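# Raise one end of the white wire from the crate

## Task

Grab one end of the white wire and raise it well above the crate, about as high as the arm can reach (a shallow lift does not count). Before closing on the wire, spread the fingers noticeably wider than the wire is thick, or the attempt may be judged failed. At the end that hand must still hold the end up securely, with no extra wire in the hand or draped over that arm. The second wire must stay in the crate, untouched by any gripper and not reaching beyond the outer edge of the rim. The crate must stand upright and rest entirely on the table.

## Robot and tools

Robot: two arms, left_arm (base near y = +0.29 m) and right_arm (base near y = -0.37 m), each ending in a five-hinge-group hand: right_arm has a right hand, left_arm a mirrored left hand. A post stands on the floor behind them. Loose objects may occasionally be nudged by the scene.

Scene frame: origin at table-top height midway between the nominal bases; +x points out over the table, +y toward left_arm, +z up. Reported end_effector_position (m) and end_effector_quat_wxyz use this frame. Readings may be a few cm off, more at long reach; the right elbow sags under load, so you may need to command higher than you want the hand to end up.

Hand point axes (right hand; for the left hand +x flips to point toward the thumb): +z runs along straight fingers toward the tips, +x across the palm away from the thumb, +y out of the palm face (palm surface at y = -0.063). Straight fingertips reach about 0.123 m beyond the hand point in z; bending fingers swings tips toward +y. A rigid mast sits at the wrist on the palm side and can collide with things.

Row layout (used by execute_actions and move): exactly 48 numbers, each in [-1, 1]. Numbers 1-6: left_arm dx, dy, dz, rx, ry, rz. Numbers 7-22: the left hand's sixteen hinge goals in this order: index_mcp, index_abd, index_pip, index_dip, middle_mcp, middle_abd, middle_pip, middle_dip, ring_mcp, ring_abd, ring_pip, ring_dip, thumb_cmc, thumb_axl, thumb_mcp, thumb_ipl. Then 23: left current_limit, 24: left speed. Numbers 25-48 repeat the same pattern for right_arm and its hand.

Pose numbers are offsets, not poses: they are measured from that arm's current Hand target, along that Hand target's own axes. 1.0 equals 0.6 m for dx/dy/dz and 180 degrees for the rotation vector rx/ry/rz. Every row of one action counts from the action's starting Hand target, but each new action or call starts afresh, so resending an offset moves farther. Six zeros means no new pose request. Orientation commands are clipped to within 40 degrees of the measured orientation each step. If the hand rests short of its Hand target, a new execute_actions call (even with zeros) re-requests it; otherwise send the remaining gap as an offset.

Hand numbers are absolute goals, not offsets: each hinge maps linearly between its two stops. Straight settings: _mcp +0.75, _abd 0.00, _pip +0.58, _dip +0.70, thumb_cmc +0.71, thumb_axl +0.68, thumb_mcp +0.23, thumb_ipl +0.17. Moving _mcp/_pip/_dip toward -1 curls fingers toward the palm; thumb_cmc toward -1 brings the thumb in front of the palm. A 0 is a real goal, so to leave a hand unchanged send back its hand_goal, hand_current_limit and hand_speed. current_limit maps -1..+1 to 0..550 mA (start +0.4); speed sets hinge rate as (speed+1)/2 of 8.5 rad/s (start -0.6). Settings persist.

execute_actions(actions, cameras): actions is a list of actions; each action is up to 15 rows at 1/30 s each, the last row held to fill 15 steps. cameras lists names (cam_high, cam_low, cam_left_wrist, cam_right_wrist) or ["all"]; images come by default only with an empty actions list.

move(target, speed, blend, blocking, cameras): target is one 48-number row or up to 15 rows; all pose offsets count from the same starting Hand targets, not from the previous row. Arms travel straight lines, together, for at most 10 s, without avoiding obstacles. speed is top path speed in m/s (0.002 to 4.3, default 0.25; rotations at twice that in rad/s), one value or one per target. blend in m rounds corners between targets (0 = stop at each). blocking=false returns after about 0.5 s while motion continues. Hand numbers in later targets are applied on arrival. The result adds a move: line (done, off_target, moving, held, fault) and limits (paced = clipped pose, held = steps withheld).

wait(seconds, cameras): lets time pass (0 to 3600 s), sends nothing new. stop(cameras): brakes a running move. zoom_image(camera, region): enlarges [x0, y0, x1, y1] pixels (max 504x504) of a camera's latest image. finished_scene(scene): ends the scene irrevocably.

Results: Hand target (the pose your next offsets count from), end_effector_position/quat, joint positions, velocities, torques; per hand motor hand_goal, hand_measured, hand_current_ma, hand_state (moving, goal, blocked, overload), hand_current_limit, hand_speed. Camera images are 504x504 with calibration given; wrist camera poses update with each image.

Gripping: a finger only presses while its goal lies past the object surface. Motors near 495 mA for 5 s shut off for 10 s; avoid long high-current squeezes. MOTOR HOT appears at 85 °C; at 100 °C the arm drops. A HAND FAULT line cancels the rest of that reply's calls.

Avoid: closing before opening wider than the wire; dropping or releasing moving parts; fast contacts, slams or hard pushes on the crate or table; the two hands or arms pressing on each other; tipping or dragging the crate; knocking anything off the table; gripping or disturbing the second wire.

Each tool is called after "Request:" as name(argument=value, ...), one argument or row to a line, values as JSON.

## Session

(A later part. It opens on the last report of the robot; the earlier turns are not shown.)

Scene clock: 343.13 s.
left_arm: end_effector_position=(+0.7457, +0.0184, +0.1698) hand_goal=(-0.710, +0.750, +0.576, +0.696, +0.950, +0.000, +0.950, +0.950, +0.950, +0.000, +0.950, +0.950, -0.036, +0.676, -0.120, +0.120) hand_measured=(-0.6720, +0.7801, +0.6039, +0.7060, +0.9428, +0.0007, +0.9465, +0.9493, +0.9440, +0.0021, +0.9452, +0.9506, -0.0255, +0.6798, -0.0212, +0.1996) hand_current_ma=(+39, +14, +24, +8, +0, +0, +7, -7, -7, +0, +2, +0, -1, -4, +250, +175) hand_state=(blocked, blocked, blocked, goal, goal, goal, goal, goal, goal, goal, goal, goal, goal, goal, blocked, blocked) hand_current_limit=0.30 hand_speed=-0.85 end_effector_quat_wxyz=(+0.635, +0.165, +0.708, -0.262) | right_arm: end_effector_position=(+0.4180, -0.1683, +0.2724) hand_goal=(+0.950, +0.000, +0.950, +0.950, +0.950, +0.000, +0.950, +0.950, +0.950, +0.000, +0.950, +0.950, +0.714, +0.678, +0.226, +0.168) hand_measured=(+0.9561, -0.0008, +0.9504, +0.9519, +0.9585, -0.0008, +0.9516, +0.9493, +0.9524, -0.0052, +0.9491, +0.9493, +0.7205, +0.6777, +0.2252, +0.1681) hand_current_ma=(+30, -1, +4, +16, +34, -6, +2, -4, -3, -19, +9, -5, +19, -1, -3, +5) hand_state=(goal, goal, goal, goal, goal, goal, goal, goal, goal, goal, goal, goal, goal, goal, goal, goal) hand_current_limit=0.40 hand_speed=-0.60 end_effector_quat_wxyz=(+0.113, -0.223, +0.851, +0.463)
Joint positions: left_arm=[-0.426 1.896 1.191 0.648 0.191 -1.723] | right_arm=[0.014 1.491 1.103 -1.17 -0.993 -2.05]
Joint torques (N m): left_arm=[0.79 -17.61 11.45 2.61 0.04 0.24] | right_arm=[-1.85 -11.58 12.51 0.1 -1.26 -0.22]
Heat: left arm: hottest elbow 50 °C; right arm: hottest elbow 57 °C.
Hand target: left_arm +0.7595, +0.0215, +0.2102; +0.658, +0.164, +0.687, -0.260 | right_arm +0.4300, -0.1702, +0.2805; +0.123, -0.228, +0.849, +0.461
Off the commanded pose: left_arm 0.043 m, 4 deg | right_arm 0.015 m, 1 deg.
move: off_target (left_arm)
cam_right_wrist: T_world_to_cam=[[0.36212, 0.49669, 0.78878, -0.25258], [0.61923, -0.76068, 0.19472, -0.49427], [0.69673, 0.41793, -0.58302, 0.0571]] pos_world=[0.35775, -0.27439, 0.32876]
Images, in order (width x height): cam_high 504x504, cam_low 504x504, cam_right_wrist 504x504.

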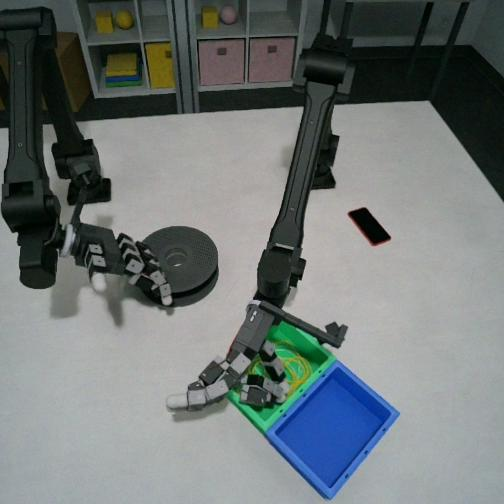

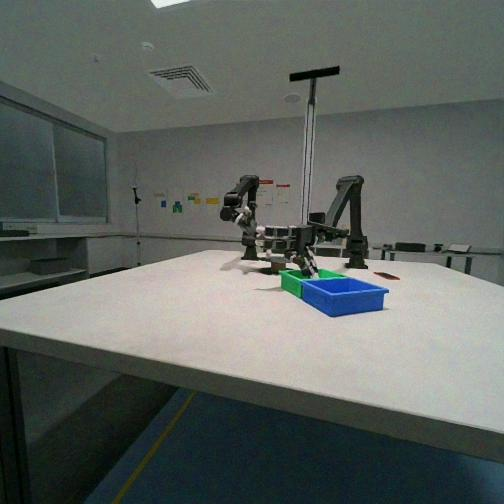

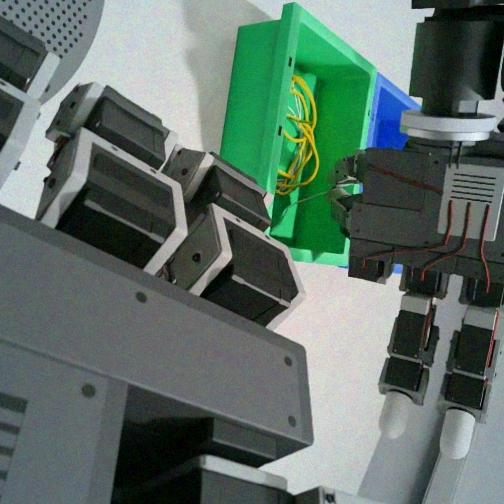

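Request:
move(
  target=[-0.0989,-0.0141,0.0002,0,0,0,-0.71,0.75,0.5766,0.6957,0.95,0,0.95,0.95,0.95,0,0.95,0.95,-0.037,0.6766,-0.12,0.12,0.3,-0.85,0,0,0,0,0,0,0.95,0,0.95,0.95,0.95,0,0.95,0.95,0.95,0,0.95,0.95,0.714,0.678,0.226,0.168,0.4,-0.6],
  speed=0.04,
  cameras=["cam_right_wrist","cam_high","cam_low"],
)

Request:
zoom_image(
  camera="cam_right_wrist",
  region=[260, 60, 440, 240],
)

Request:
zoom_image(
  camera="cam_high",
  region=[200, 310, 340, 450],
)

Request:
zoom_image(
  camera="cam_low",
  region=[260, 210, 360, 310],
)

Scene clock: 347.10 s.
left_arm: end_effector_position=(+0.7457, +0.0184, +0.2239) hand_goal=(-0.710, +0.750, +0.576, +0.696, +0.950, +0.000, +0.950, +0.950, +0.950, +0.000, +0.950, +0.950, -0.036, +0.676, -0.120, +0.120) hand_measured=(-0.6708, +0.7816, +0.6039, +0.7047, +0.9440, +0.0021, +0.9452, +0.9493, +0.9428, +0.0021, +0.9452, +0.9506, -0.0267, +0.6798, -0.0222, +0.1986) hand_current_ma=(+39, +8, +21, +6, -1, -3, +3, -6, -12, -2, +6, +0, +6, -7, +250, +162) hand_state=(blocked, blocked, blocked, goal, goal, goal, goal, goal, goal, goal, goal, goal, goal, goal, blocked, blocked) hand_current_limit=0.30 hand_speed=-0.85 end_effector_quat_wxyz=(+0.632, +0.165, +0.711, -0.262) | right_arm: end_effector_position=(+0.4180, -0.1683, +0.2724) hand_goal=(+0.950, +0.000, +0.950, +0.950, +0.950, +0.000, +0.950, +0.950, +0.950, +0.000, +0.950, +0.950, +0.714, +0.678, +0.226, +0.168) hand_measured=(+0.9561, +0.0007, +0.9516, +0.9544, +0.9573, -0.0008, +0.9516, +0.9506, +0.9524, -0.0052, +0.9491, +0.9493, +0.7205, +0.6767, +0.2262, +0.1681) hand_current_ma=(+38, +4, +1, +25, +37, -5, -3, -17, +4, -7, -2, +11, +23, -4, +8, -3) hand_state=(goal, goal, goal, goal, goal, goal, goal, goal, goal, goal, goal, goal, goal, goal, goal, goal) hand_current_limit=0.40 hand_speed=-0.60 end_effector_quat_wxyz=(+0.113, -0.223, +0.851, +0.463)
Joint positions: left_arm=[-0.426 1.809 1.238 0.505 0.191 -1.723] | right_arm=[0.014 1.491 1.103 -1.17 -0.993 -2.05]
Joint torques (N m): left_arm=[0.79 -17.2 13 2.54 0.03 0.24] | right_arm=[-1.9 -11.63 12.51 0.1 -1.26 -0.22]
Heat: left arm: hottest elbow 50 °C; right arm: hottest elbow 57 °C.
Hand target: left_arm +0.7596, +0.0215, +0.2700; +0.658, +0.165, +0.687, -0.260 | right_arm +0.4300, -0.1702, +0.2805; +0.123, -0.228, +0.849, +0.461
Off the commanded pose: left_arm 0.048 m, 4 deg | right_arm 0.015 m, 1 deg.
move: off_target (left_arm)
cam_right_wrist: T_world_to_cam=[[0.36212, 0.49669, 0.78878, -0.25258], [0.61923, -0.76068, 0.19472, -0.49427], [0.69673, 0.41793, -0.58302, 0.0571]] pos_world=[0.35775, -0.27439, 0.32876]
Images, in order (width x height): cam_high 504x504, cam_low 504x504, cam_right_wrist 504x504.

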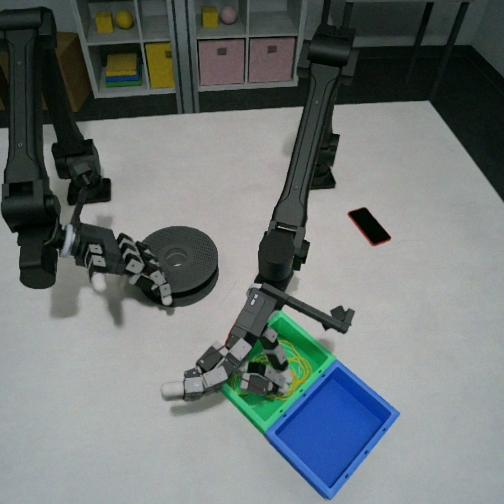

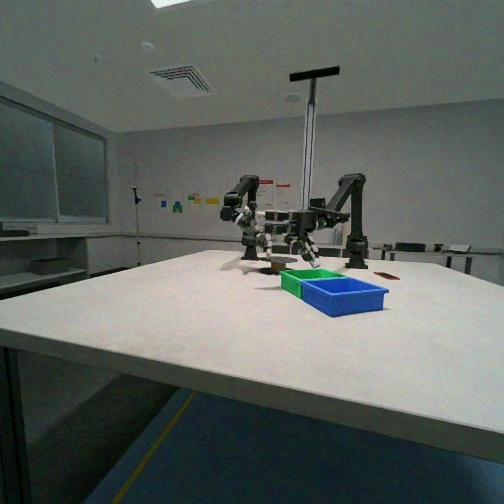

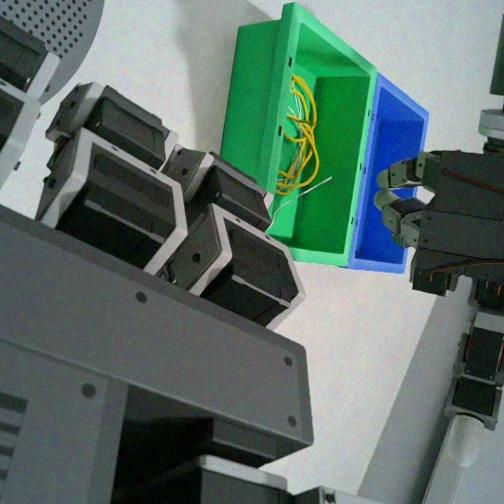

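Scaled by 2.800 from the camera's image (finer frame: 720x720).

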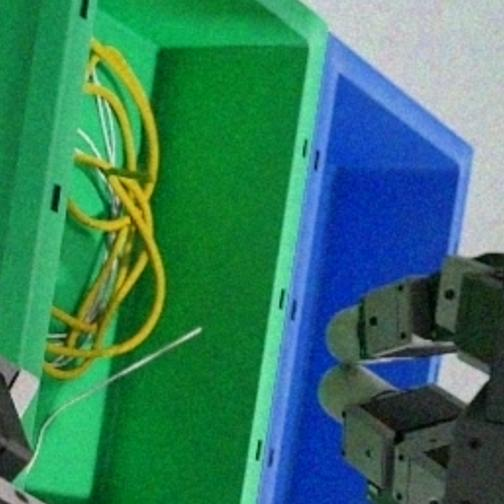

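Scaled by 3.600 from the camera's image (finer frame: 720x720).

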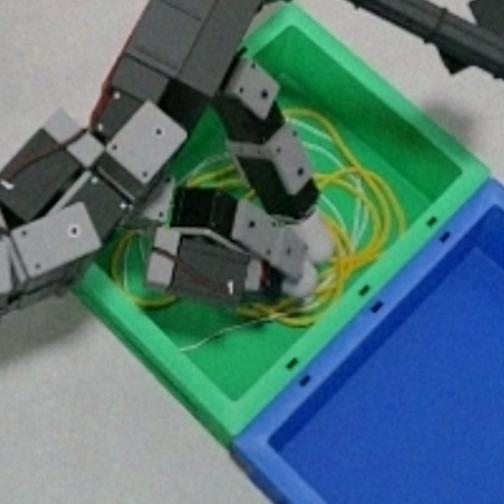

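Scaled by 5.040 from the camera's image (finer frame: 720x720).

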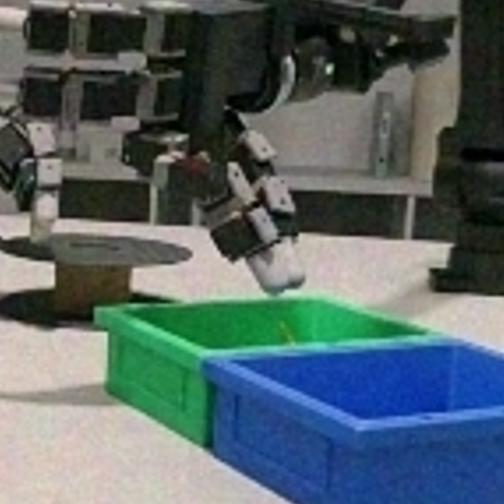

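Request:
execute_actions(
  actions=[],
)

Request:
zoom_image(
  camera="cam_right_wrist",
  region=[240, 60, 440, 260],
)

Request:
zoom_image(
  camera="cam_high",
  region=[200, 320, 340, 460],
)

Scene clock: 352.07 s.
left_arm: end_effector_position=(+0.7457, +0.0184, +0.2239) hand_goal=(-0.710, +0.750, +0.576, +0.696, +0.950, +0.000, +0.950, +0.950, +0.950, +0.000, +0.950, +0.950, -0.036, +0.676, -0.120, +0.120) hand_measured=(-0.6708, +0.7801, +0.6039, +0.7060, +0.9440, +0.0007, +0.9452, +0.9493, +0.9440, +0.0036, +0.9465, +0.9493, -0.0255, +0.6798, -0.0222, +0.1996) hand_current_ma=(+35, +9, +22, +4, -7, -3, +7, -16, -9, +6, +14, +0, +3, -8, +247, +176) hand_state=(blocked, blocked, blocked, goal, goal, goal, goal, goal, goal, goal, goal, goal, goal, goal, blocked, blocked) hand_current_limit=0.30 hand_speed=-0.85 end_effector_quat_wxyz=(+0.632, +0.165, +0.711, -0.262) | right_arm: end_effector_position=(+0.4180, -0.1683, +0.2724) hand_goal=(+0.950, +0.000, +0.950, +0.950, +0.950, +0.000, +0.950, +0.950, +0.950, +0.000, +0.950, +0.950, +0.714, +0.678, +0.226, +0.168) hand_measured=(+0.9561, +0.0007, +0.9516, +0.9531, +0.9585, -0.0008, +0.9516, +0.9493, +0.9524, -0.0037, +0.9504, +0.9493, +0.7205, +0.6777, +0.2252, +0.1681) hand_current_ma=(+34, +2, +2, +22, +36, +5, -6, -7, +7, -7, +2, +4, +23, -2, -3, -6) hand_state=(goal, goal, goal, goal, goal, goal, goal, goal, goal, goal, goal, goal, goal, goal, goal, goal) hand_current_limit=0.40 hand_speed=-0.60 end_effector_quat_wxyz=(+0.113, -0.223, +0.851, +0.463)
Joint positions: left_arm=[-0.426 1.809 1.238 0.505 0.191 -1.723] | right_arm=[0.014 1.491 1.103 -1.17 -0.993 -2.05]
Joint velocities: within noise
Joint torques (N m): left_arm=[0.85 -17.14 13 2.55 0.04 0.24] | right_arm=[-1.9 -11.58 12.52 0.1 -1.26 -0.22]
Heat: left arm: hottest elbow 50 °C; right arm: hottest elbow 57 °C.
Hand target: left_arm +0.7596, +0.0215, +0.2700; +0.658, +0.165, +0.687, -0.260 | right_arm +0.4300, -0.1702, +0.2805; +0.123, -0.228, +0.849, +0.461
Off the commanded pose: left_arm 0.048 m, 4 deg | right_arm 0.015 m, 1 deg.
camera_calibration:
cam_left_wrist: T_world_to_cam=[[-0.24783, -0.39489, 0.88467, -0.04204], [-0.95415, -0.05876, -0.29352, 0.73015], [0.16789, -0.91685, -0.36222, 0.09651]] pos_world=[0.67004, 0.11479, 0.28646]
cam_right_wrist: T_world_to_cam=[[0.36212, 0.49669, 0.78878, -0.25258], [0.61923, -0.76068, 0.19472, -0.49427], [0.69673, 0.41793, -0.58302, 0.0571]] pos_world=[0.35775, -0.27439, 0.32876]

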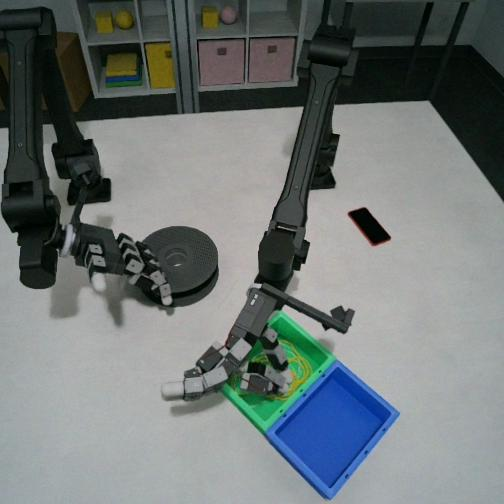

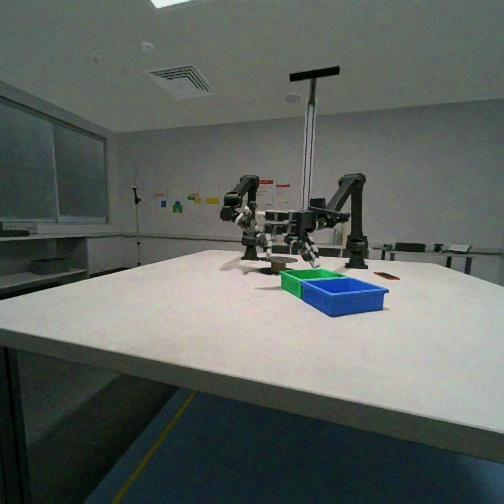

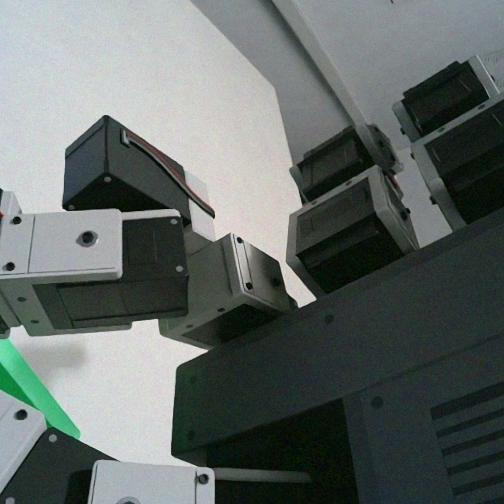

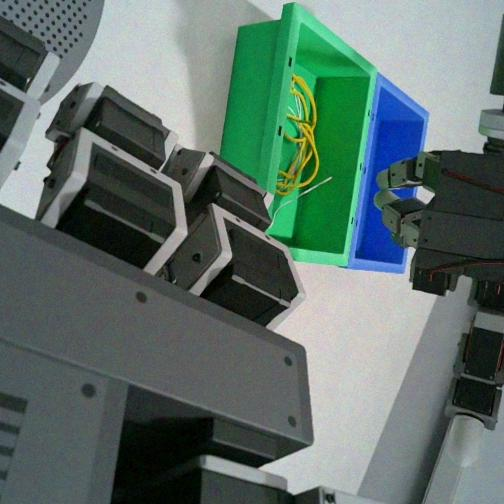

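Scaled by 2.520 from the camera's image (finer frame: 720x720).

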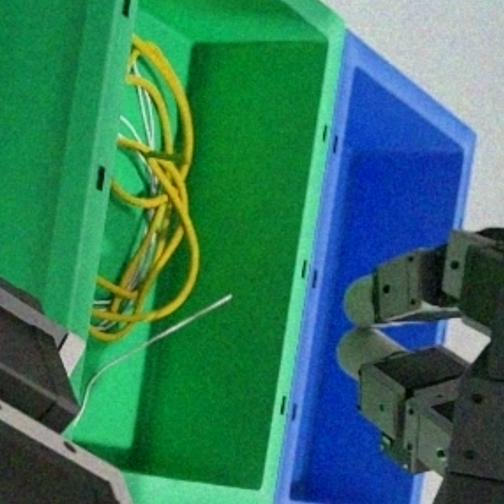

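Scaled by 3.600 from the camera's image (finer frame: 720x720).

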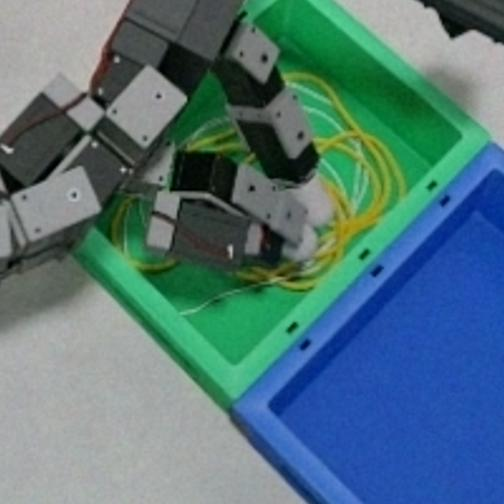

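Request:
zoom_image(
  camera="cam_right_wrist",
  region=[360, 140, 440, 220],
)

Request:
zoom_image(
  camera="cam_right_wrist",
  region=[260, 130, 360, 230],
)

Scaled by 6.300 from the camera's image (finer frame: 720x720).

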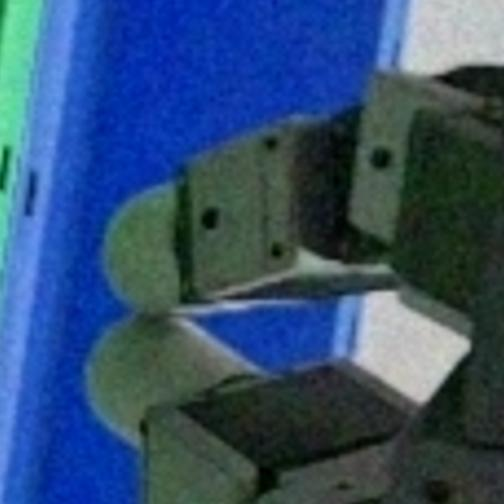

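Scaled by 5.040 from the camera's image (finer frame: 720x720).

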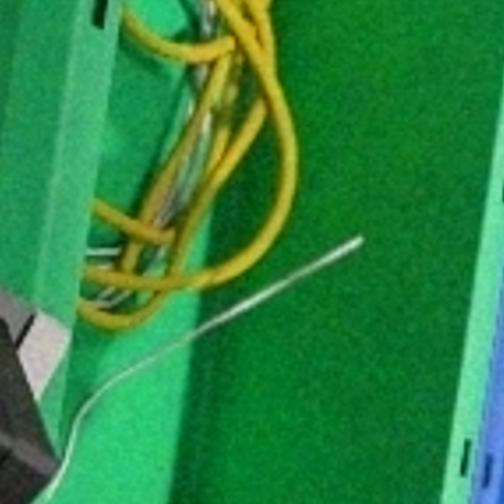

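Request:
move(
  target=[
    [0.0989,0.0145,0.0105,0,0,0,-0.664,0.75,0.5766,0.6957,0.95,0,0.95,0.95,0.95,0,0.95,0.95,-0.037,0.6766,-0.264,0.946,0.4,-0.6,0,0,0,0,0,0,0.95,0,0.95,0.95,0.95,0,0.95,0.95,0.95,0,0.95,0.95,0.714,0.678,0.226,0.168,0.4,-0.6],
  ],
  speed=0.06,
  cameras=["cam_high","cam_right_wrist"],
)

Request:
zoom_image(
  camera="cam_right_wrist",
  region=[260, 80, 420, 240],
)

Request:
zoom_image(
  camera="cam_high",
  region=[230, 340, 330, 440],
)

Scene clock: 365.23 s.
left_arm: end_effector_position=(+0.7557, +0.0138, +0.1949) hand_goal=(-0.664, +0.750, +0.576, +0.696, +0.950, +0.000, +0.950, +0.950, +0.950, +0.000, +0.950, +0.950, -0.036, +0.676, -0.264, +0.946) hand_measured=(-0.6575, +0.7655, +0.5795, +0.6996, +0.9440, +0.0021, +0.9452, +0.9493, +0.9428, +0.0021, +0.9452, +0.9493, -0.0293, +0.6788, -0.2578, +0.9456) hand_current_ma=(+8, -6, -4, -2, -8, -2, -2, -8, -7, +5, +7, +6, -2, -2, +3, -8) hand_state=(goal, goal, goal, goal, goal, goal, goal, goal, goal, goal, goal, goal, goal, goal, goal, goal) hand_current_limit=0.40 hand_speed=-0.60 end_effector_quat_wxyz=(+0.642, +0.165, +0.701, -0.264) | right_arm: end_effector_position=(+0.4180, -0.1683, +0.2724) hand_goal=(+0.950, +0.000, +0.950, +0.950, +0.950, +0.000, +0.950, +0.950, +0.950, +0.000, +0.950, +0.950, +0.714, +0.678, +0.226, +0.168) hand_measured=(+0.9561, -0.0008, +0.9516, +0.9519, +0.9573, -0.0023, +0.9504, +0.9493, +0.9524, -0.0052, +0.9504, +0.9493, +0.7205, +0.6767, +0.2252, +0.1681) hand_current_ma=(+34, +3, +3, +22, +37, -5, +0, -6, -5, -9, +1, -1, +25, -7, -2, -7) hand_state=(goal, goal, goal, goal, goal, goal, goal, goal, goal, goal, goal, goal, goal, goal, goal, goal) hand_current_limit=0.40 hand_speed=-0.60 end_effector_quat_wxyz=(+0.113, -0.223, +0.851, +0.463)
Joint positions: left_arm=[-0.426 1.884 1.238 0.61 0.191 -1.723] | right_arm=[0.014 1.491 1.103 -1.17 -0.993 -2.05]
Joint torques (N m): left_arm=[0.67 -15.44 10 3.63 -0.02 0.23] | right_arm=[-1.85 -11.58 12.51 0.1 -1.26 -0.22]
Heat: left arm: hottest elbow 50 °C; right arm: hottest elbow 58 °C.
Hand target: left_arm +0.7649, +0.0180, +0.2102; +0.658, +0.164, +0.687, -0.260 | right_arm +0.4300, -0.1702, +0.2805; +0.123, -0.228, +0.849, +0.461
Off the commanded pose: left_arm 0.018 m, 2 deg | right_arm 0.015 m, 1 deg.
move: off_target (left_arm)
cam_right_wrist: T_world_to_cam=[[0.36212, 0.49669, 0.78878, -0.25258], [0.61923, -0.76068, 0.19472, -0.49427], [0.69673, 0.41793, -0.58302, 0.0571]] pos_world=[0.35775, -0.27439, 0.32876]

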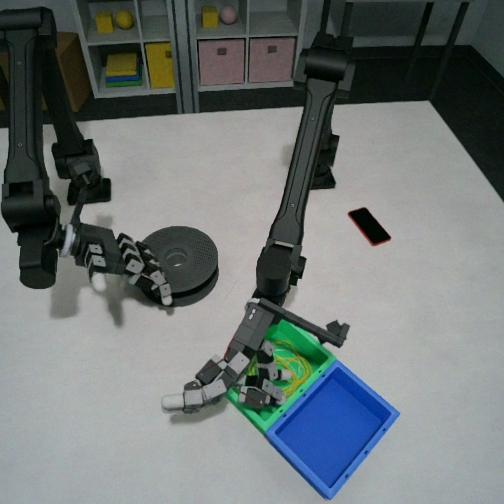

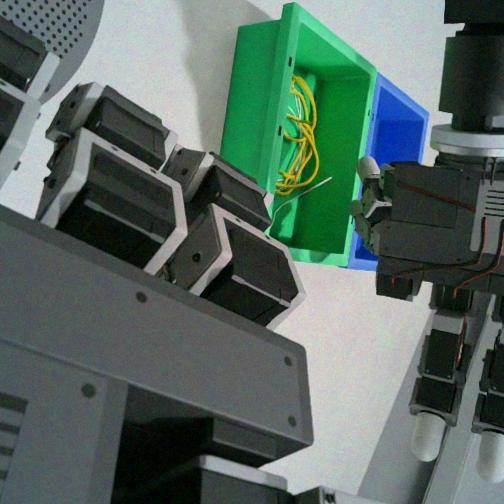

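Scaled by 3.150 from the camera's image (finer frame: 720x720).

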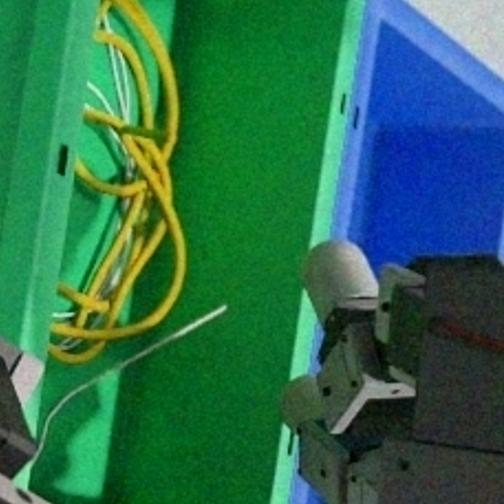

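Scaled by 5.040 from the camera's image (finer frame: 720x720).

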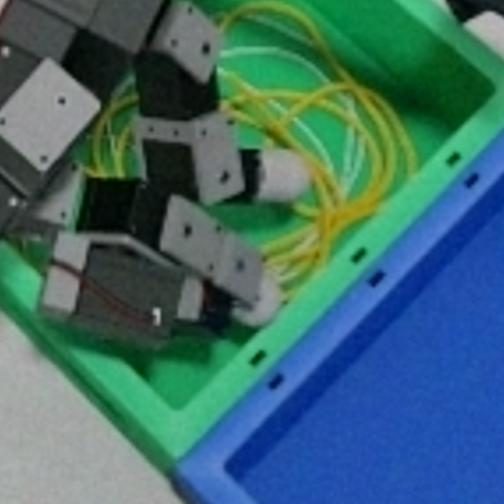

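Request:
move(
  target=[
    [0.0575,0.0093,-0.0029,0,0,0,-0.664,0.75,0.5766,0.6957,0.95,0,0.95,0.95,0.95,0,0.95,0.95,-0.037,0.6766,-0.264,0.946,0.4,-0.6,0,0,0,0,0,0,0.95,0,0.95,0.95,0.95,0,0.95,0.95,0.95,0,0.95,0.95,0.714,0.678,0.226,0.168,0.4,-0.6],
  ],
  speed=0.05,
  cameras=["cam_high","cam_right_wrist"],
)

Request:
zoom_image(
  camera="cam_right_wrist",
  region=[260, 80, 420, 240],
)

Request:
zoom_image(
  camera="cam_high",
  region=[230, 340, 330, 440],
)

Scene clock: 367.43 s.
left_arm: end_effector_position=(+0.7606, +0.0117, +0.1909) hand_goal=(-0.664, +0.750, +0.576, +0.696, +0.950, +0.000, +0.950, +0.950, +0.950, +0.000, +0.950, +0.950, -0.036, +0.676, -0.264, +0.946) hand_measured=(-0.6804, +0.7362, +0.5641, +0.6920, +0.9428, -0.0008, +0.9439, +0.9493, +0.9440, +0.0021, +0.9452, +0.9506, -0.0293, +0.6798, -0.2578, +0.9456) hand_current_ma=(-4, -11, -4, +0, +1, +2, +10, -9, -4, -3, +6, +2, +1, -8, +0, -4) hand_state=(goal, goal, goal, goal, goal, goal, goal, goal, goal, goal, goal, goal, goal, goal, goal, goal) hand_current_limit=0.40 hand_speed=-0.60 end_effector_quat_wxyz=(+0.661, +0.166, +0.682, -0.266) | right_arm: end_effector_position=(+0.4180, -0.1683, +0.2724) hand_goal=(+0.950, +0.000, +0.950, +0.950, +0.950, +0.000, +0.950, +0.950, +0.950, +0.000, +0.950, +0.950, +0.714, +0.678, +0.226, +0.168) hand_measured=(+0.9549, -0.0008, +0.9516, +0.9519, +0.9573, +0.0007, +0.9516, +0.9506, +0.9537, -0.0037, +0.9491, +0.9493, +0.7205, +0.6777, +0.2252, +0.1672) hand_current_ma=(+37, -4, +4, +24, +41, -14, +0, -5, +3, -11, +4, +5, +10, -6, -1, -8) hand_state=(goal, goal, goal, goal, goal, goal, goal, goal, goal, goal, goal, goal, goal, goal, goal, goal) hand_current_limit=0.40 hand_speed=-0.60 end_effector_quat_wxyz=(+0.113, -0.223, +0.851, +0.463)
Joint positions: left_arm=[-0.426 1.921 1.236 0.701 0.191 -1.717] | right_arm=[0.014 1.491 1.103 -1.17 -0.993 -2.05]
Joint torques (N m): left_arm=[0.79 -14.04 7.69 3.26 0.01 0.18] | right_arm=[-1.9 -11.63 12.52 0.12 -1.26 -0.22]
Heat: left arm: hottest elbow 50 °C; right arm: hottest elbow 58 °C.
Hand target: left_arm +0.7640, +0.0196, +0.1753; +0.658, +0.164, +0.687, -0.260 | right_arm +0.4300, -0.1702, +0.2805; +0.123, -0.228, +0.849, +0.461
Off the commanded pose: left_arm 0.018 m, 1 deg | right_arm 0.015 m, 1 deg.
move: off_target (left_arm)
cam_right_wrist: T_world_to_cam=[[0.36212, 0.49669, 0.78878, -0.25258], [0.61923, -0.76068, 0.19472, -0.49427], [0.69673, 0.41793, -0.58302, 0.0571]] pos_world=[0.35775, -0.27439, 0.32876]

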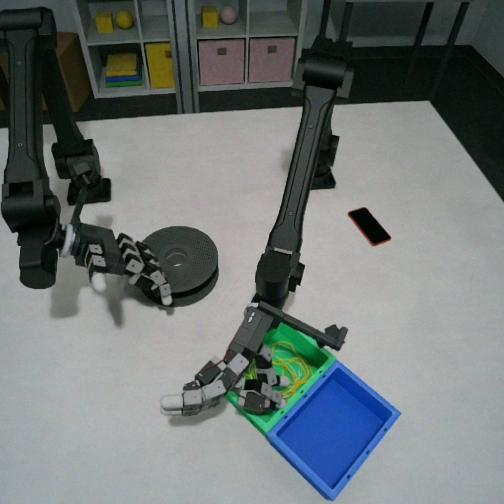

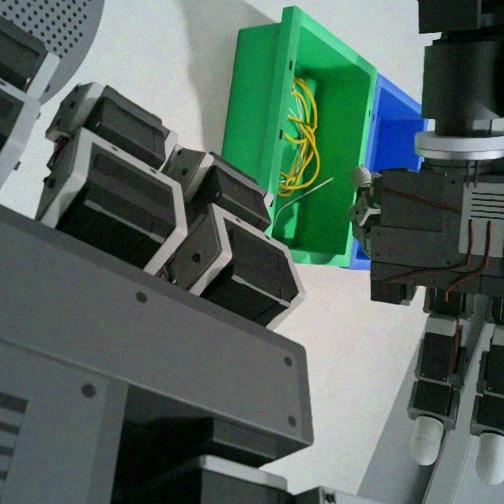

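Scaled by 3.150 from the camera's image (finer frame: 720x720).

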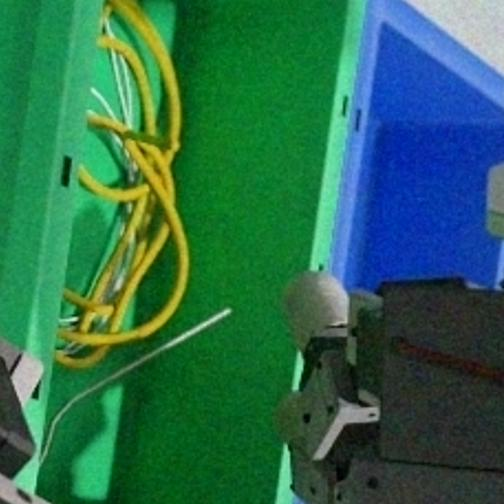

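Scaled by 5.040 from the camera's image (finer frame: 720x720).

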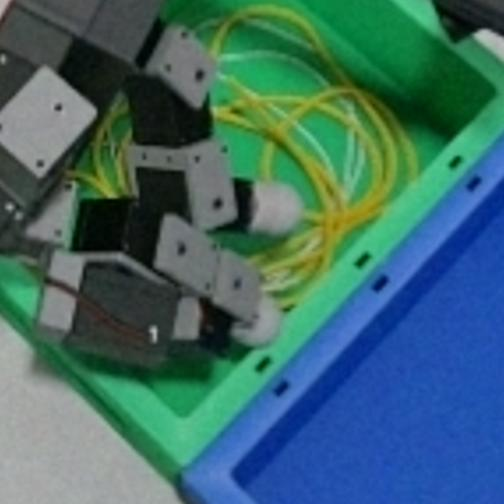

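Request:
move(
  target=[
    [-0.1048,-0.0281,0.0052,0,0,0,-0.664,0.75,0.5766,0.6957,0.95,0,0.95,0.95,0.95,0,0.95,0.95,-0.037,0.6766,-0.264,0.946,0.4,-0.6,0,0,0,0,0,0,0.95,0,0.95,0.95,0.95,0,0.95,0.95,0.95,0,0.95,0.95,0.714,0.678,0.226,0.168,0.4,-0.6],
  ],
  speed=0.05,
  cameras=["cam_high","cam_right_wrist"],
)

Request:
zoom_image(
  camera="cam_right_wrist",
  region=[260, 80, 420, 240],
)

Request:
zoom_image(
  camera="cam_high",
  region=[230, 340, 330, 440],
)

Scene clock: 375.53 s.
left_arm: end_effector_position=(+0.7528, +0.0174, +0.1998) hand_goal=(-0.664, +0.750, +0.576, +0.696, +0.950, +0.000, +0.950, +0.950, +0.950, +0.000, +0.950, +0.950, -0.036, +0.676, -0.264, +0.946) hand_measured=(-0.6611, +0.7494, +0.5770, +0.6983, +0.9440, +0.0021, +0.9465, +0.9506, +0.9440, +0.0021, +0.9439, +0.9506, -0.0305, +0.6798, -0.2587, +0.9456) hand_current_ma=(-3, -9, +3, -4, -1, +4, +10, -10, -8, +5, +13, +5, -5, -10, +8, -16) hand_state=(goal, goal, goal, goal, goal, goal, goal, goal, goal, goal, goal, goal, goal, goal, goal, goal) hand_current_limit=0.40 hand_speed=-0.60 end_effector_quat_wxyz=(+0.637, +0.165, +0.708, -0.257) | right_arm: end_effector_position=(+0.4180, -0.1683, +0.2724) hand_goal=(+0.950, +0.000, +0.950, +0.950, +0.950, +0.000, +0.950, +0.950, +0.950, +0.000, +0.950, +0.950, +0.714, +0.678, +0.226, +0.168) hand_measured=(+0.9561, +0.0007, +0.9516, +0.9531, +0.9573, +0.0007, +0.9516, +0.9506, +0.9524, -0.0037, +0.9491, +0.9506, +0.7205, +0.6777, +0.2252, +0.1672) hand_current_ma=(+38, -1, +7, +20, +42, -4, -6, +3, +2, -11, -1, +5, +26, +1, +2, -9) hand_state=(goal, goal, goal, goal, goal, goal, goal, goal, goal, goal, goal, goal, goal, goal, goal, goal) hand_current_limit=0.40 hand_speed=-0.60 end_effector_quat_wxyz=(+0.113, -0.223, +0.851, +0.463)
Joint positions: left_arm=[-0.426 1.863 1.236 0.57 0.181 -1.715] | right_arm=[0.014 1.491 1.103 -1.17 -0.993 -2.05]
Joint torques (N m): left_arm=[-0.15 -17.49 12.05 2.55 -0.14 0.15] | right_arm=[-1.9 -11.63 12.52 0.1 -1.26 -0.22]
Heat: left arm: hottest elbow 50 °C; right arm: hottest elbow 58 °C.
Hand target: left_arm +0.7619, +0.0114, +0.2400; +0.658, +0.164, +0.687, -0.260 | right_arm +0.4300, -0.1702, +0.2805; +0.123, -0.228, +0.849, +0.461
Off the commanded pose: left_arm 0.042 m, 3 deg | right_arm 0.015 m, 1 deg.
move: off_target (left_arm)
cam_right_wrist: T_world_to_cam=[[0.36212, 0.49669, 0.78878, -0.25258], [0.61923, -0.76068, 0.19472, -0.49427], [0.69673, 0.41793, -0.58302, 0.0571]] pos_world=[0.35775, -0.27439, 0.32876]

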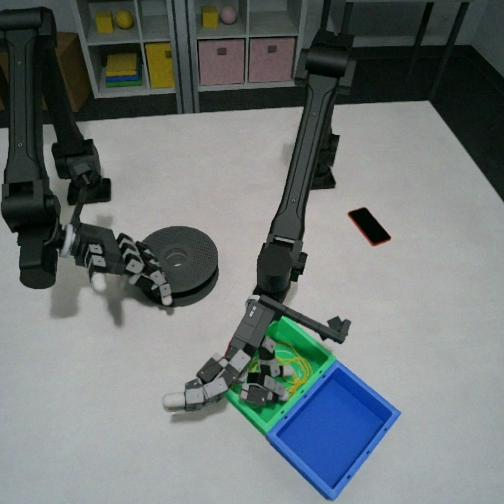

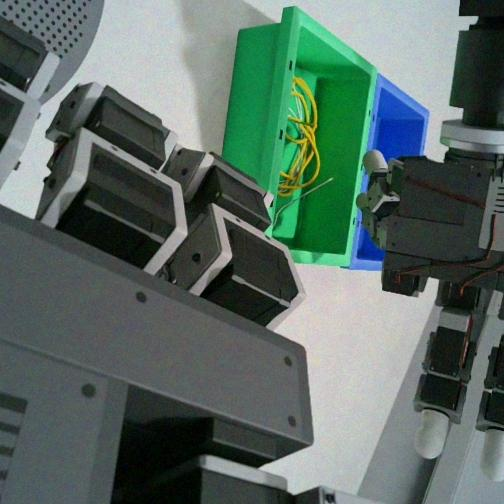

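Scaled by 3.150 from the camera's image (finer frame: 720x720).

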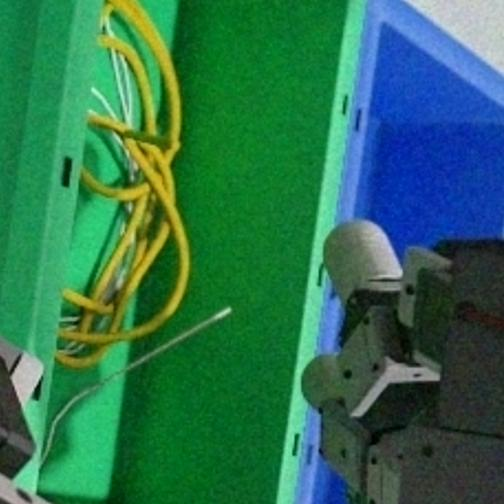

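Scaled by 5.040 from the camera's image (finer frame: 720x720).

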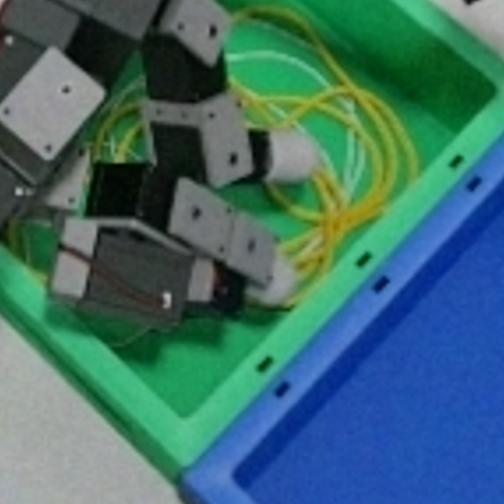

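Request:
move(
  target=[
    [0.0732,0.0178,-0.0075,0,0,0,-0.664,0.75,0.5766,0.6957,0.95,0,0.95,0.95,0.95,0,0.95,0.95,-0.037,0.6766,-0.264,0.946,0.4,-0.6,0,0,0,0,0,0,0.95,0,0.95,0.95,0.95,0,0.95,0.95,0.95,0,0.95,0.95,0.714,0.678,0.226,0.168,0.4,-0.6],
  ],
  speed=0.05,
  cameras=["cam_high","cam_right_wrist"],
)

Request:
zoom_image(
  camera="cam_right_wrist",
  region=[260, 80, 420, 240],
)

Request:
zoom_image(
  camera="cam_high",
  region=[230, 340, 330, 440],
)

Scene clock: 382.20 s.
left_arm: end_effector_position=(+0.7577, +0.0144, +0.1906) hand_goal=(-0.664, +0.750, +0.576, +0.696, +0.950, +0.000, +0.950, +0.950, +0.950, +0.000, +0.950, +0.950, -0.036, +0.676, -0.264, +0.946) hand_measured=(-0.6599, +0.7508, +0.5757, +0.6958, +0.9440, +0.0007, +0.9465, +0.9506, +0.9440, +0.0021, +0.9452, +0.9506, -0.0293, +0.6798, -0.2587, +0.9446) hand_current_ma=(-5, -7, -8, -1, -5, +3, +10, -9, +1, +1, +4, -1, -3, -12, +12, -12) hand_state=(goal, goal, goal, goal, goal, goal, goal, goal, goal, goal, goal, goal, goal, goal, goal, goal) hand_current_limit=0.40 hand_speed=-0.60 end_effector_quat_wxyz=(+0.650, +0.165, +0.694, -0.261) | right_arm: end_effector_position=(+0.4180, -0.1683, +0.2724) hand_goal=(+0.950, +0.000, +0.950, +0.950, +0.950, +0.000, +0.950, +0.950, +0.950, +0.000, +0.950, +0.950, +0.714, +0.678, +0.226, +0.168) hand_measured=(+0.9561, +0.0007, +0.9516, +0.9531, +0.9585, +0.0007, +0.9516, +0.9506, +0.9524, -0.0037, +0.9491, +0.9493, +0.7205, +0.6777, +0.2252, +0.1681) hand_current_ma=(+32, +4, +10, +14, +43, -5, +4, -5, +0, -10, -1, +0, +16, +5, +8, -11) hand_state=(goal, goal, goal, goal, goal, goal, goal, goal, goal, goal, goal, goal, goal, goal, goal, goal) hand_current_limit=0.40 hand_speed=-0.60 end_effector_quat_wxyz=(+0.113, -0.223, +0.851, +0.463)
Joint positions: left_arm=[-0.426 1.902 1.234 0.65 0.185 -1.715] | right_arm=[0.014 1.491 1.103 -1.17 -0.993 -2.05]
Joint torques (N m): left_arm=[0.38 -15.44 8.43 3.62 0.07 0.15] | right_arm=[-1.9 -11.58 12.52 0.12 -1.26 -0.22]
Heat: left arm: hottest elbow 51 °C; right arm: hottest elbow 58 °C.
Hand target: left_arm +0.7608, +0.0176, +0.1948; +0.658, +0.164, +0.687, -0.260 | right_arm +0.4300, -0.1702, +0.2805; +0.123, -0.228, +0.849, +0.461
Off the commanded pose: left_arm 0.006 m, 1 deg | right_arm 0.015 m, 1 deg.
move: done
cam_right_wrist: T_world_to_cam=[[0.36212, 0.49669, 0.78878, -0.25258], [0.61923, -0.76068, 0.19472, -0.49427], [0.69673, 0.41793, -0.58302, 0.0571]] pos_world=[0.35775, -0.27439, 0.32876]

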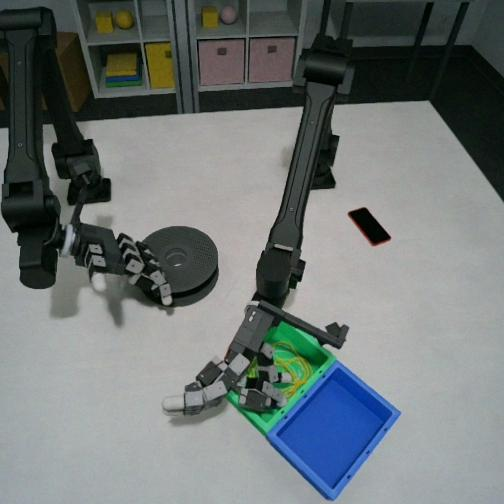

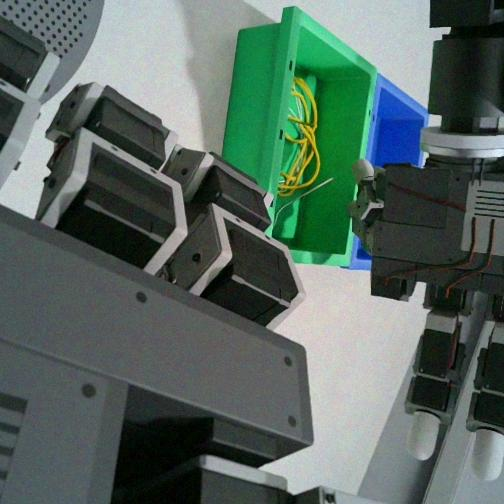

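Scaled by 3.150 from the camera's image (finer frame: 720x720).

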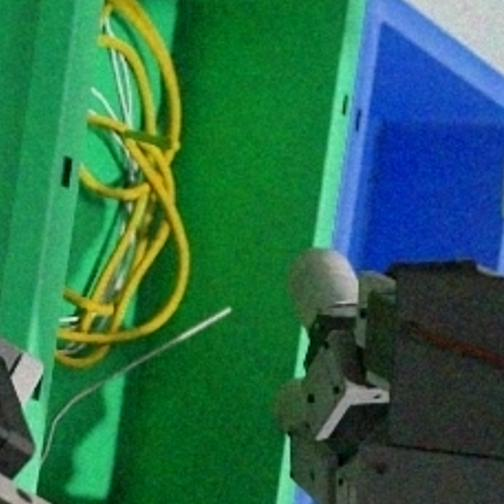

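Scaled by 5.040 from the camera's image (finer frame: 720x720).

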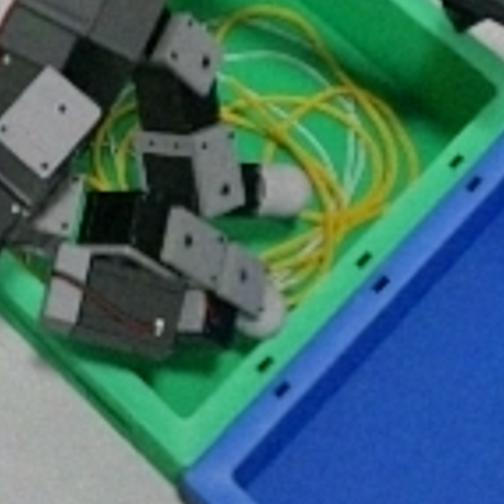

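Request:
move(
  target=[
    [-0.0018,-0.0114,-0.0055,0,0,0,-0.664,0.75,0.5766,0.6957,0.95,0,0.95,0.95,0.95,0,0.95,0.95,-0.037,0.6766,-0.264,0.946,0.4,-0.6,0,0,0,0,0,0,0.95,0,0.95,0.95,0.95,0,0.95,0.95,0.95,0,0.95,0.95,0.714,0.678,0.226,0.168,0.4,-0.6],
  ],
  speed=0.05,
  cameras=[],
)

Scene clock: 387.73 s.
left_arm: end_effector_position=(+0.7562, +0.0156, +0.1885) hand_goal=(-0.664, +0.750, +0.576, +0.696, +0.950, +0.000, +0.950, +0.950, +0.950, +0.000, +0.950, +0.950, -0.036, +0.676, -0.264, +0.946) hand_measured=(-0.6623, +0.7494, +0.5770, +0.6971, +0.9440, +0.0021, +0.9465, +0.9506, +0.9440, +0.0021, +0.9452, +0.9493, -0.0305, +0.6798, -0.2578, +0.9456) hand_current_ma=(+0, -8, +1, -1, -5, +4, +9, -10, -3, -1, +3, +2, +10, -6, +7, -6) hand_state=(goal, goal, goal, goal, goal, goal, goal, goal, goal, goal, goal, goal, goal, goal, goal, goal) hand_current_limit=0.40 hand_speed=-0.60 end_effector_quat_wxyz=(+0.651, +0.164, +0.694, -0.260) | right_arm: end_effector_position=(+0.4180, -0.1683, +0.2724) hand_goal=(+0.950, +0.000, +0.950, +0.950, +0.950, +0.000, +0.950, +0.950, +0.950, +0.000, +0.950, +0.950, +0.714, +0.678, +0.226, +0.168) hand_measured=(+0.9561, -0.0008, +0.9516, +0.9519, +0.9573, +0.0007, +0.9516, +0.9493, +0.9524, -0.0037, +0.9504, +0.9493, +0.7205, +0.6767, +0.2242, +0.1681) hand_current_ma=(+25, +1, +6, +22, +37, -4, +3, +2, +5, -3, +2, +5, +17, -5, +4, -13) hand_state=(goal, goal, goal, goal, goal, goal, goal, goal, goal, goal, goal, goal, goal, goal, goal, goal) hand_current_limit=0.40 hand_speed=-0.60 end_effector_quat_wxyz=(+0.113, -0.223, +0.851, +0.463)
Joint positions: left_arm=[-0.426 1.902 1.227 0.657 0.182 -1.715] | right_arm=[0.014 1.491 1.103 -1.17 -0.993 -2.05]
Joint torques (N m): left_arm=[-0.21 -16.44 7.88 3.37 -0.25 0.16] | right_arm=[-1.9 -11.63 12.52 0.1 -1.26 -0.22]
Heat: left arm: hottest elbow 51 °C; right arm: hottest elbow 58 °C.
Hand target: left_arm +0.7543, +0.0141, +0.1969; +0.658, +0.164, +0.687, -0.260 | right_arm +0.4300, -0.1702, +0.2805; +0.123, -0.228, +0.849, +0.461
Off the commanded pose: left_arm 0.009 m, 1 deg | right_arm 0.015 m, 1 deg.
move: done

Request:
move(
  target=[
    [-0.0035,-0.012,-0.0043,0,0,0,-0.664,0.75,0.5766,0.6957,0.95,0,0.95,0.95,0.95,0,0.95,0.95,-0.037,0.6766,-0.264,0.946,0.4,-0.6,0,0,0,0,0,0,0.95,0,0.95,0.95,0.95,0,0.95,0.95,0.95,0,0.95,0.95,0.714,0.678,0.226,0.168,0.4,-0.6],
  ],
  speed=0.05,
  cameras=[],
)

Scene clock: 389.20 s.
left_arm: end_effector_position=(+0.7503, +0.0169, +0.1785) hand_goal=(-0.664, +0.750, +0.576, +0.696, +0.950, +0.000, +0.950, +0.950, +0.950, +0.000, +0.950, +0.950, -0.036, +0.676, -0.264, +0.946) hand_measured=(-0.6611, +0.7508, +0.5757, +0.6971, +0.9440, +0.0007, +0.9465, +0.9506, +0.9452, +0.0036, +0.9465, +0.9506, -0.0293, +0.6809, -0.2568, +0.9446) hand_current_ma=(+2, -4, -1, +2, -7, -5, +11, -9, -15, +3, -1, -1, +0, -11, +1, -3) hand_state=(goal, goal, goal, goal, goal, goal, goal, goal, goal, goal, goal, goal, goal, goal, goal, goal) hand_current_limit=0.40 hand_speed=-0.60 end_effector_quat_wxyz=(+0.645, +0.162, +0.701, -0.256) | right_arm: end_effector_position=(+0.4180, -0.1683, +0.2724) hand_goal=(+0.950, +0.000, +0.950, +0.950, +0.950, +0.000, +0.950, +0.950, +0.950, +0.000, +0.950, +0.950, +0.714, +0.678, +0.226, +0.168) hand_measured=(+0.9573, +0.0007, +0.9516, +0.9531, +0.9585, +0.0007, +0.9516, +0.9493, +0.9524, -0.0037, +0.9504, +0.9493, +0.7205, +0.6777, +0.2252, +0.1672) hand_current_ma=(+27, -6, +5, +19, +44, +2, +0, -7, +5, -4, +9, +6, +22, -5, +6, -1) hand_state=(goal, goal, goal, goal, goal, goal, goal, goal, goal, goal, goal, goal, goal, goal, goal, goal) hand_current_limit=0.40 hand_speed=-0.60 end_effector_quat_wxyz=(+0.113, -0.223, +0.851, +0.463)
Joint positions: left_arm=[-0.431 1.901 1.207 0.657 0.169 -1.715] | right_arm=[0.014 1.491 1.103 -1.17 -0.993 -2.05]
Joint torques (N m): left_arm=[-0.67 -17.2 8.46 3.32 -0.14 0.15] | right_arm=[-1.9 -11.63 12.51 0.1 -1.26 -0.22]
Heat: left arm: hottest elbow 51 °C; right arm: hottest elbow 58 °C.
Hand target: left_arm +0.7483, +0.0100, +0.2001; +0.658, +0.164, +0.687, -0.260 | right_arm +0.4300, -0.1702, +0.2805; +0.123, -0.228, +0.849, +0.461
Off the commanded pose: left_arm 0.023 m, 2 deg | right_arm 0.015 m, 1 deg.
move: off_target (left_arm)

Request:
wait(
  seconds=0.1,
  cameras=["cam_high","cam_right_wrist"],
)

Request:
zoom_image(
  camera="cam_right_wrist",
  region=[260, 80, 420, 240],
)

Request:
zoom_image(
  camera="cam_high",
  region=[230, 340, 330, 440],
)

Scene clock: 391.00 s.
left_arm: end_effector_position=(+0.7503, +0.0169, +0.1785) hand_goal=(-0.664, +0.750, +0.576, +0.696, +0.950, +0.000, +0.950, +0.950, +0.950, +0.000, +0.950, +0.950, -0.036, +0.676, -0.264, +0.946) hand_measured=(-0.6611, +0.7508, +0.5757, +0.6958, +0.9440, +0.0007, +0.9439, +0.9506, +0.9428, +0.0021, +0.9452, +0.9506, -0.0293, +0.6788, -0.2568, +0.9465) hand_current_ma=(-6, -6, -4, +12, +0, +5, +5, -9, -13, +8, +7, -5, +4, -6, +8, -5) hand_state=(goal, goal, goal, goal, goal, goal, goal, goal, goal, goal, goal, goal, goal, goal, goal, goal) hand_current_limit=0.40 hand_speed=-0.60 end_effector_quat_wxyz=(+0.645, +0.162, +0.701, -0.256) | right_arm: end_effector_position=(+0.4180, -0.1683, +0.2724) hand_goal=(+0.950, +0.000, +0.950, +0.950, +0.950, +0.000, +0.950, +0.950, +0.950, +0.000, +0.950, +0.950, +0.714, +0.678, +0.226, +0.168) hand_measured=(+0.9561, -0.0008, +0.9516, +0.9531, +0.9573, -0.0023, +0.9516, +0.9506, +0.9524, -0.0023, +0.9504, +0.9506, +0.7192, +0.6777, +0.2242, +0.1672) hand_current_ma=(+32, +2, +13, +18, +38, -7, -5, -8, -4, -8, -2, +14, +26, -2, +6, -11) hand_state=(goal, goal, goal, goal, goal, goal, goal, goal, goal, goal, goal, goal, goal, goal, goal, goal) hand_current_limit=0.40 hand_speed=-0.60 end_effector_quat_wxyz=(+0.113, -0.223, +0.851, +0.463)
Joint positions: left_arm=[-0.431 1.901 1.207 0.657 0.169 -1.715] | right_arm=[0.014 1.491 1.103 -1.17 -0.993 -2.05]
Joint torques (N m): left_arm=[-0.67 -17.38 8.5 3.29 -0.14 0.15] | right_arm=[-1.9 -11.58 12.51 0.1 -1.26 -0.22]
Heat: left arm: hottest elbow 51 °C; right arm: hottest elbow 58 °C.
Hand target: left_arm +0.7483, +0.0100, +0.2001; +0.658, +0.164, +0.687, -0.260 | right_arm +0.4300, -0.1702, +0.2805; +0.123, -0.228, +0.849, +0.461
Off the commanded pose: left_arm 0.023 m, 2 deg | right_arm 0.015 m, 1 deg.
wait: 0.10 s; at rest from the start
cam_right_wrist: T_world_to_cam=[[0.36212, 0.49669, 0.78878, -0.25258], [0.61923, -0.76068, 0.19472, -0.49427], [0.69673, 0.41793, -0.58302, 0.0571]] pos_world=[0.35775, -0.27439, 0.32876]

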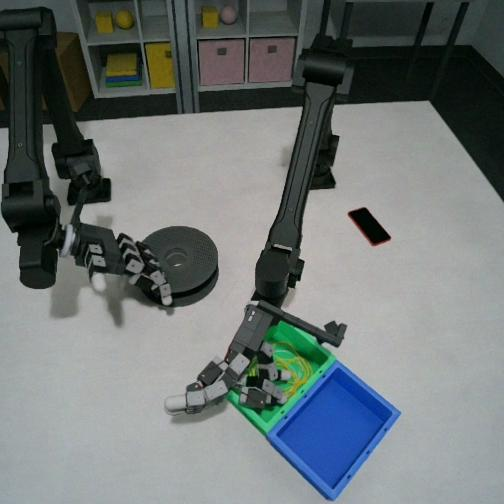

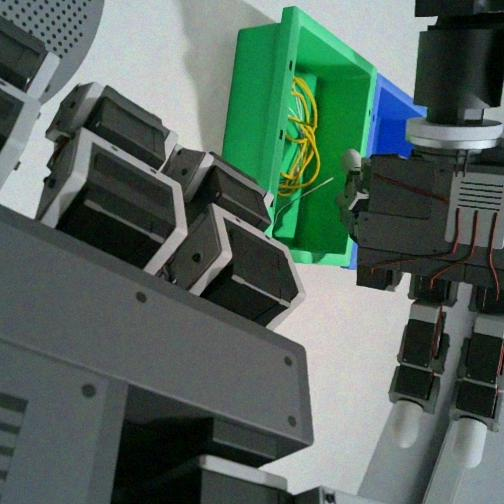

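Scaled by 3.150 from the camera's image (finer frame: 720x720).

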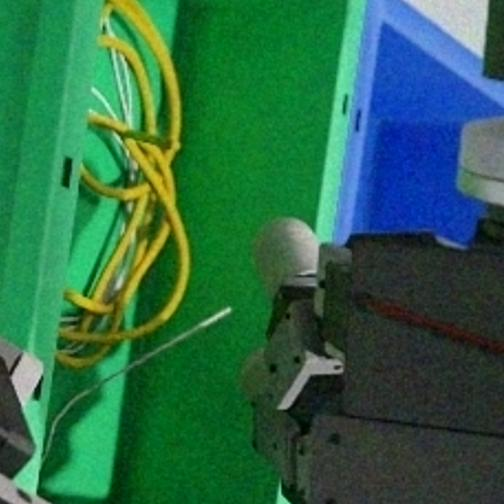

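Scaled by 5.040 from the camera's image (finer frame: 720x720).

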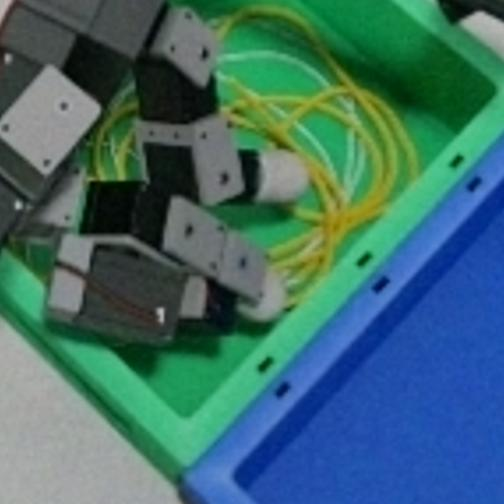

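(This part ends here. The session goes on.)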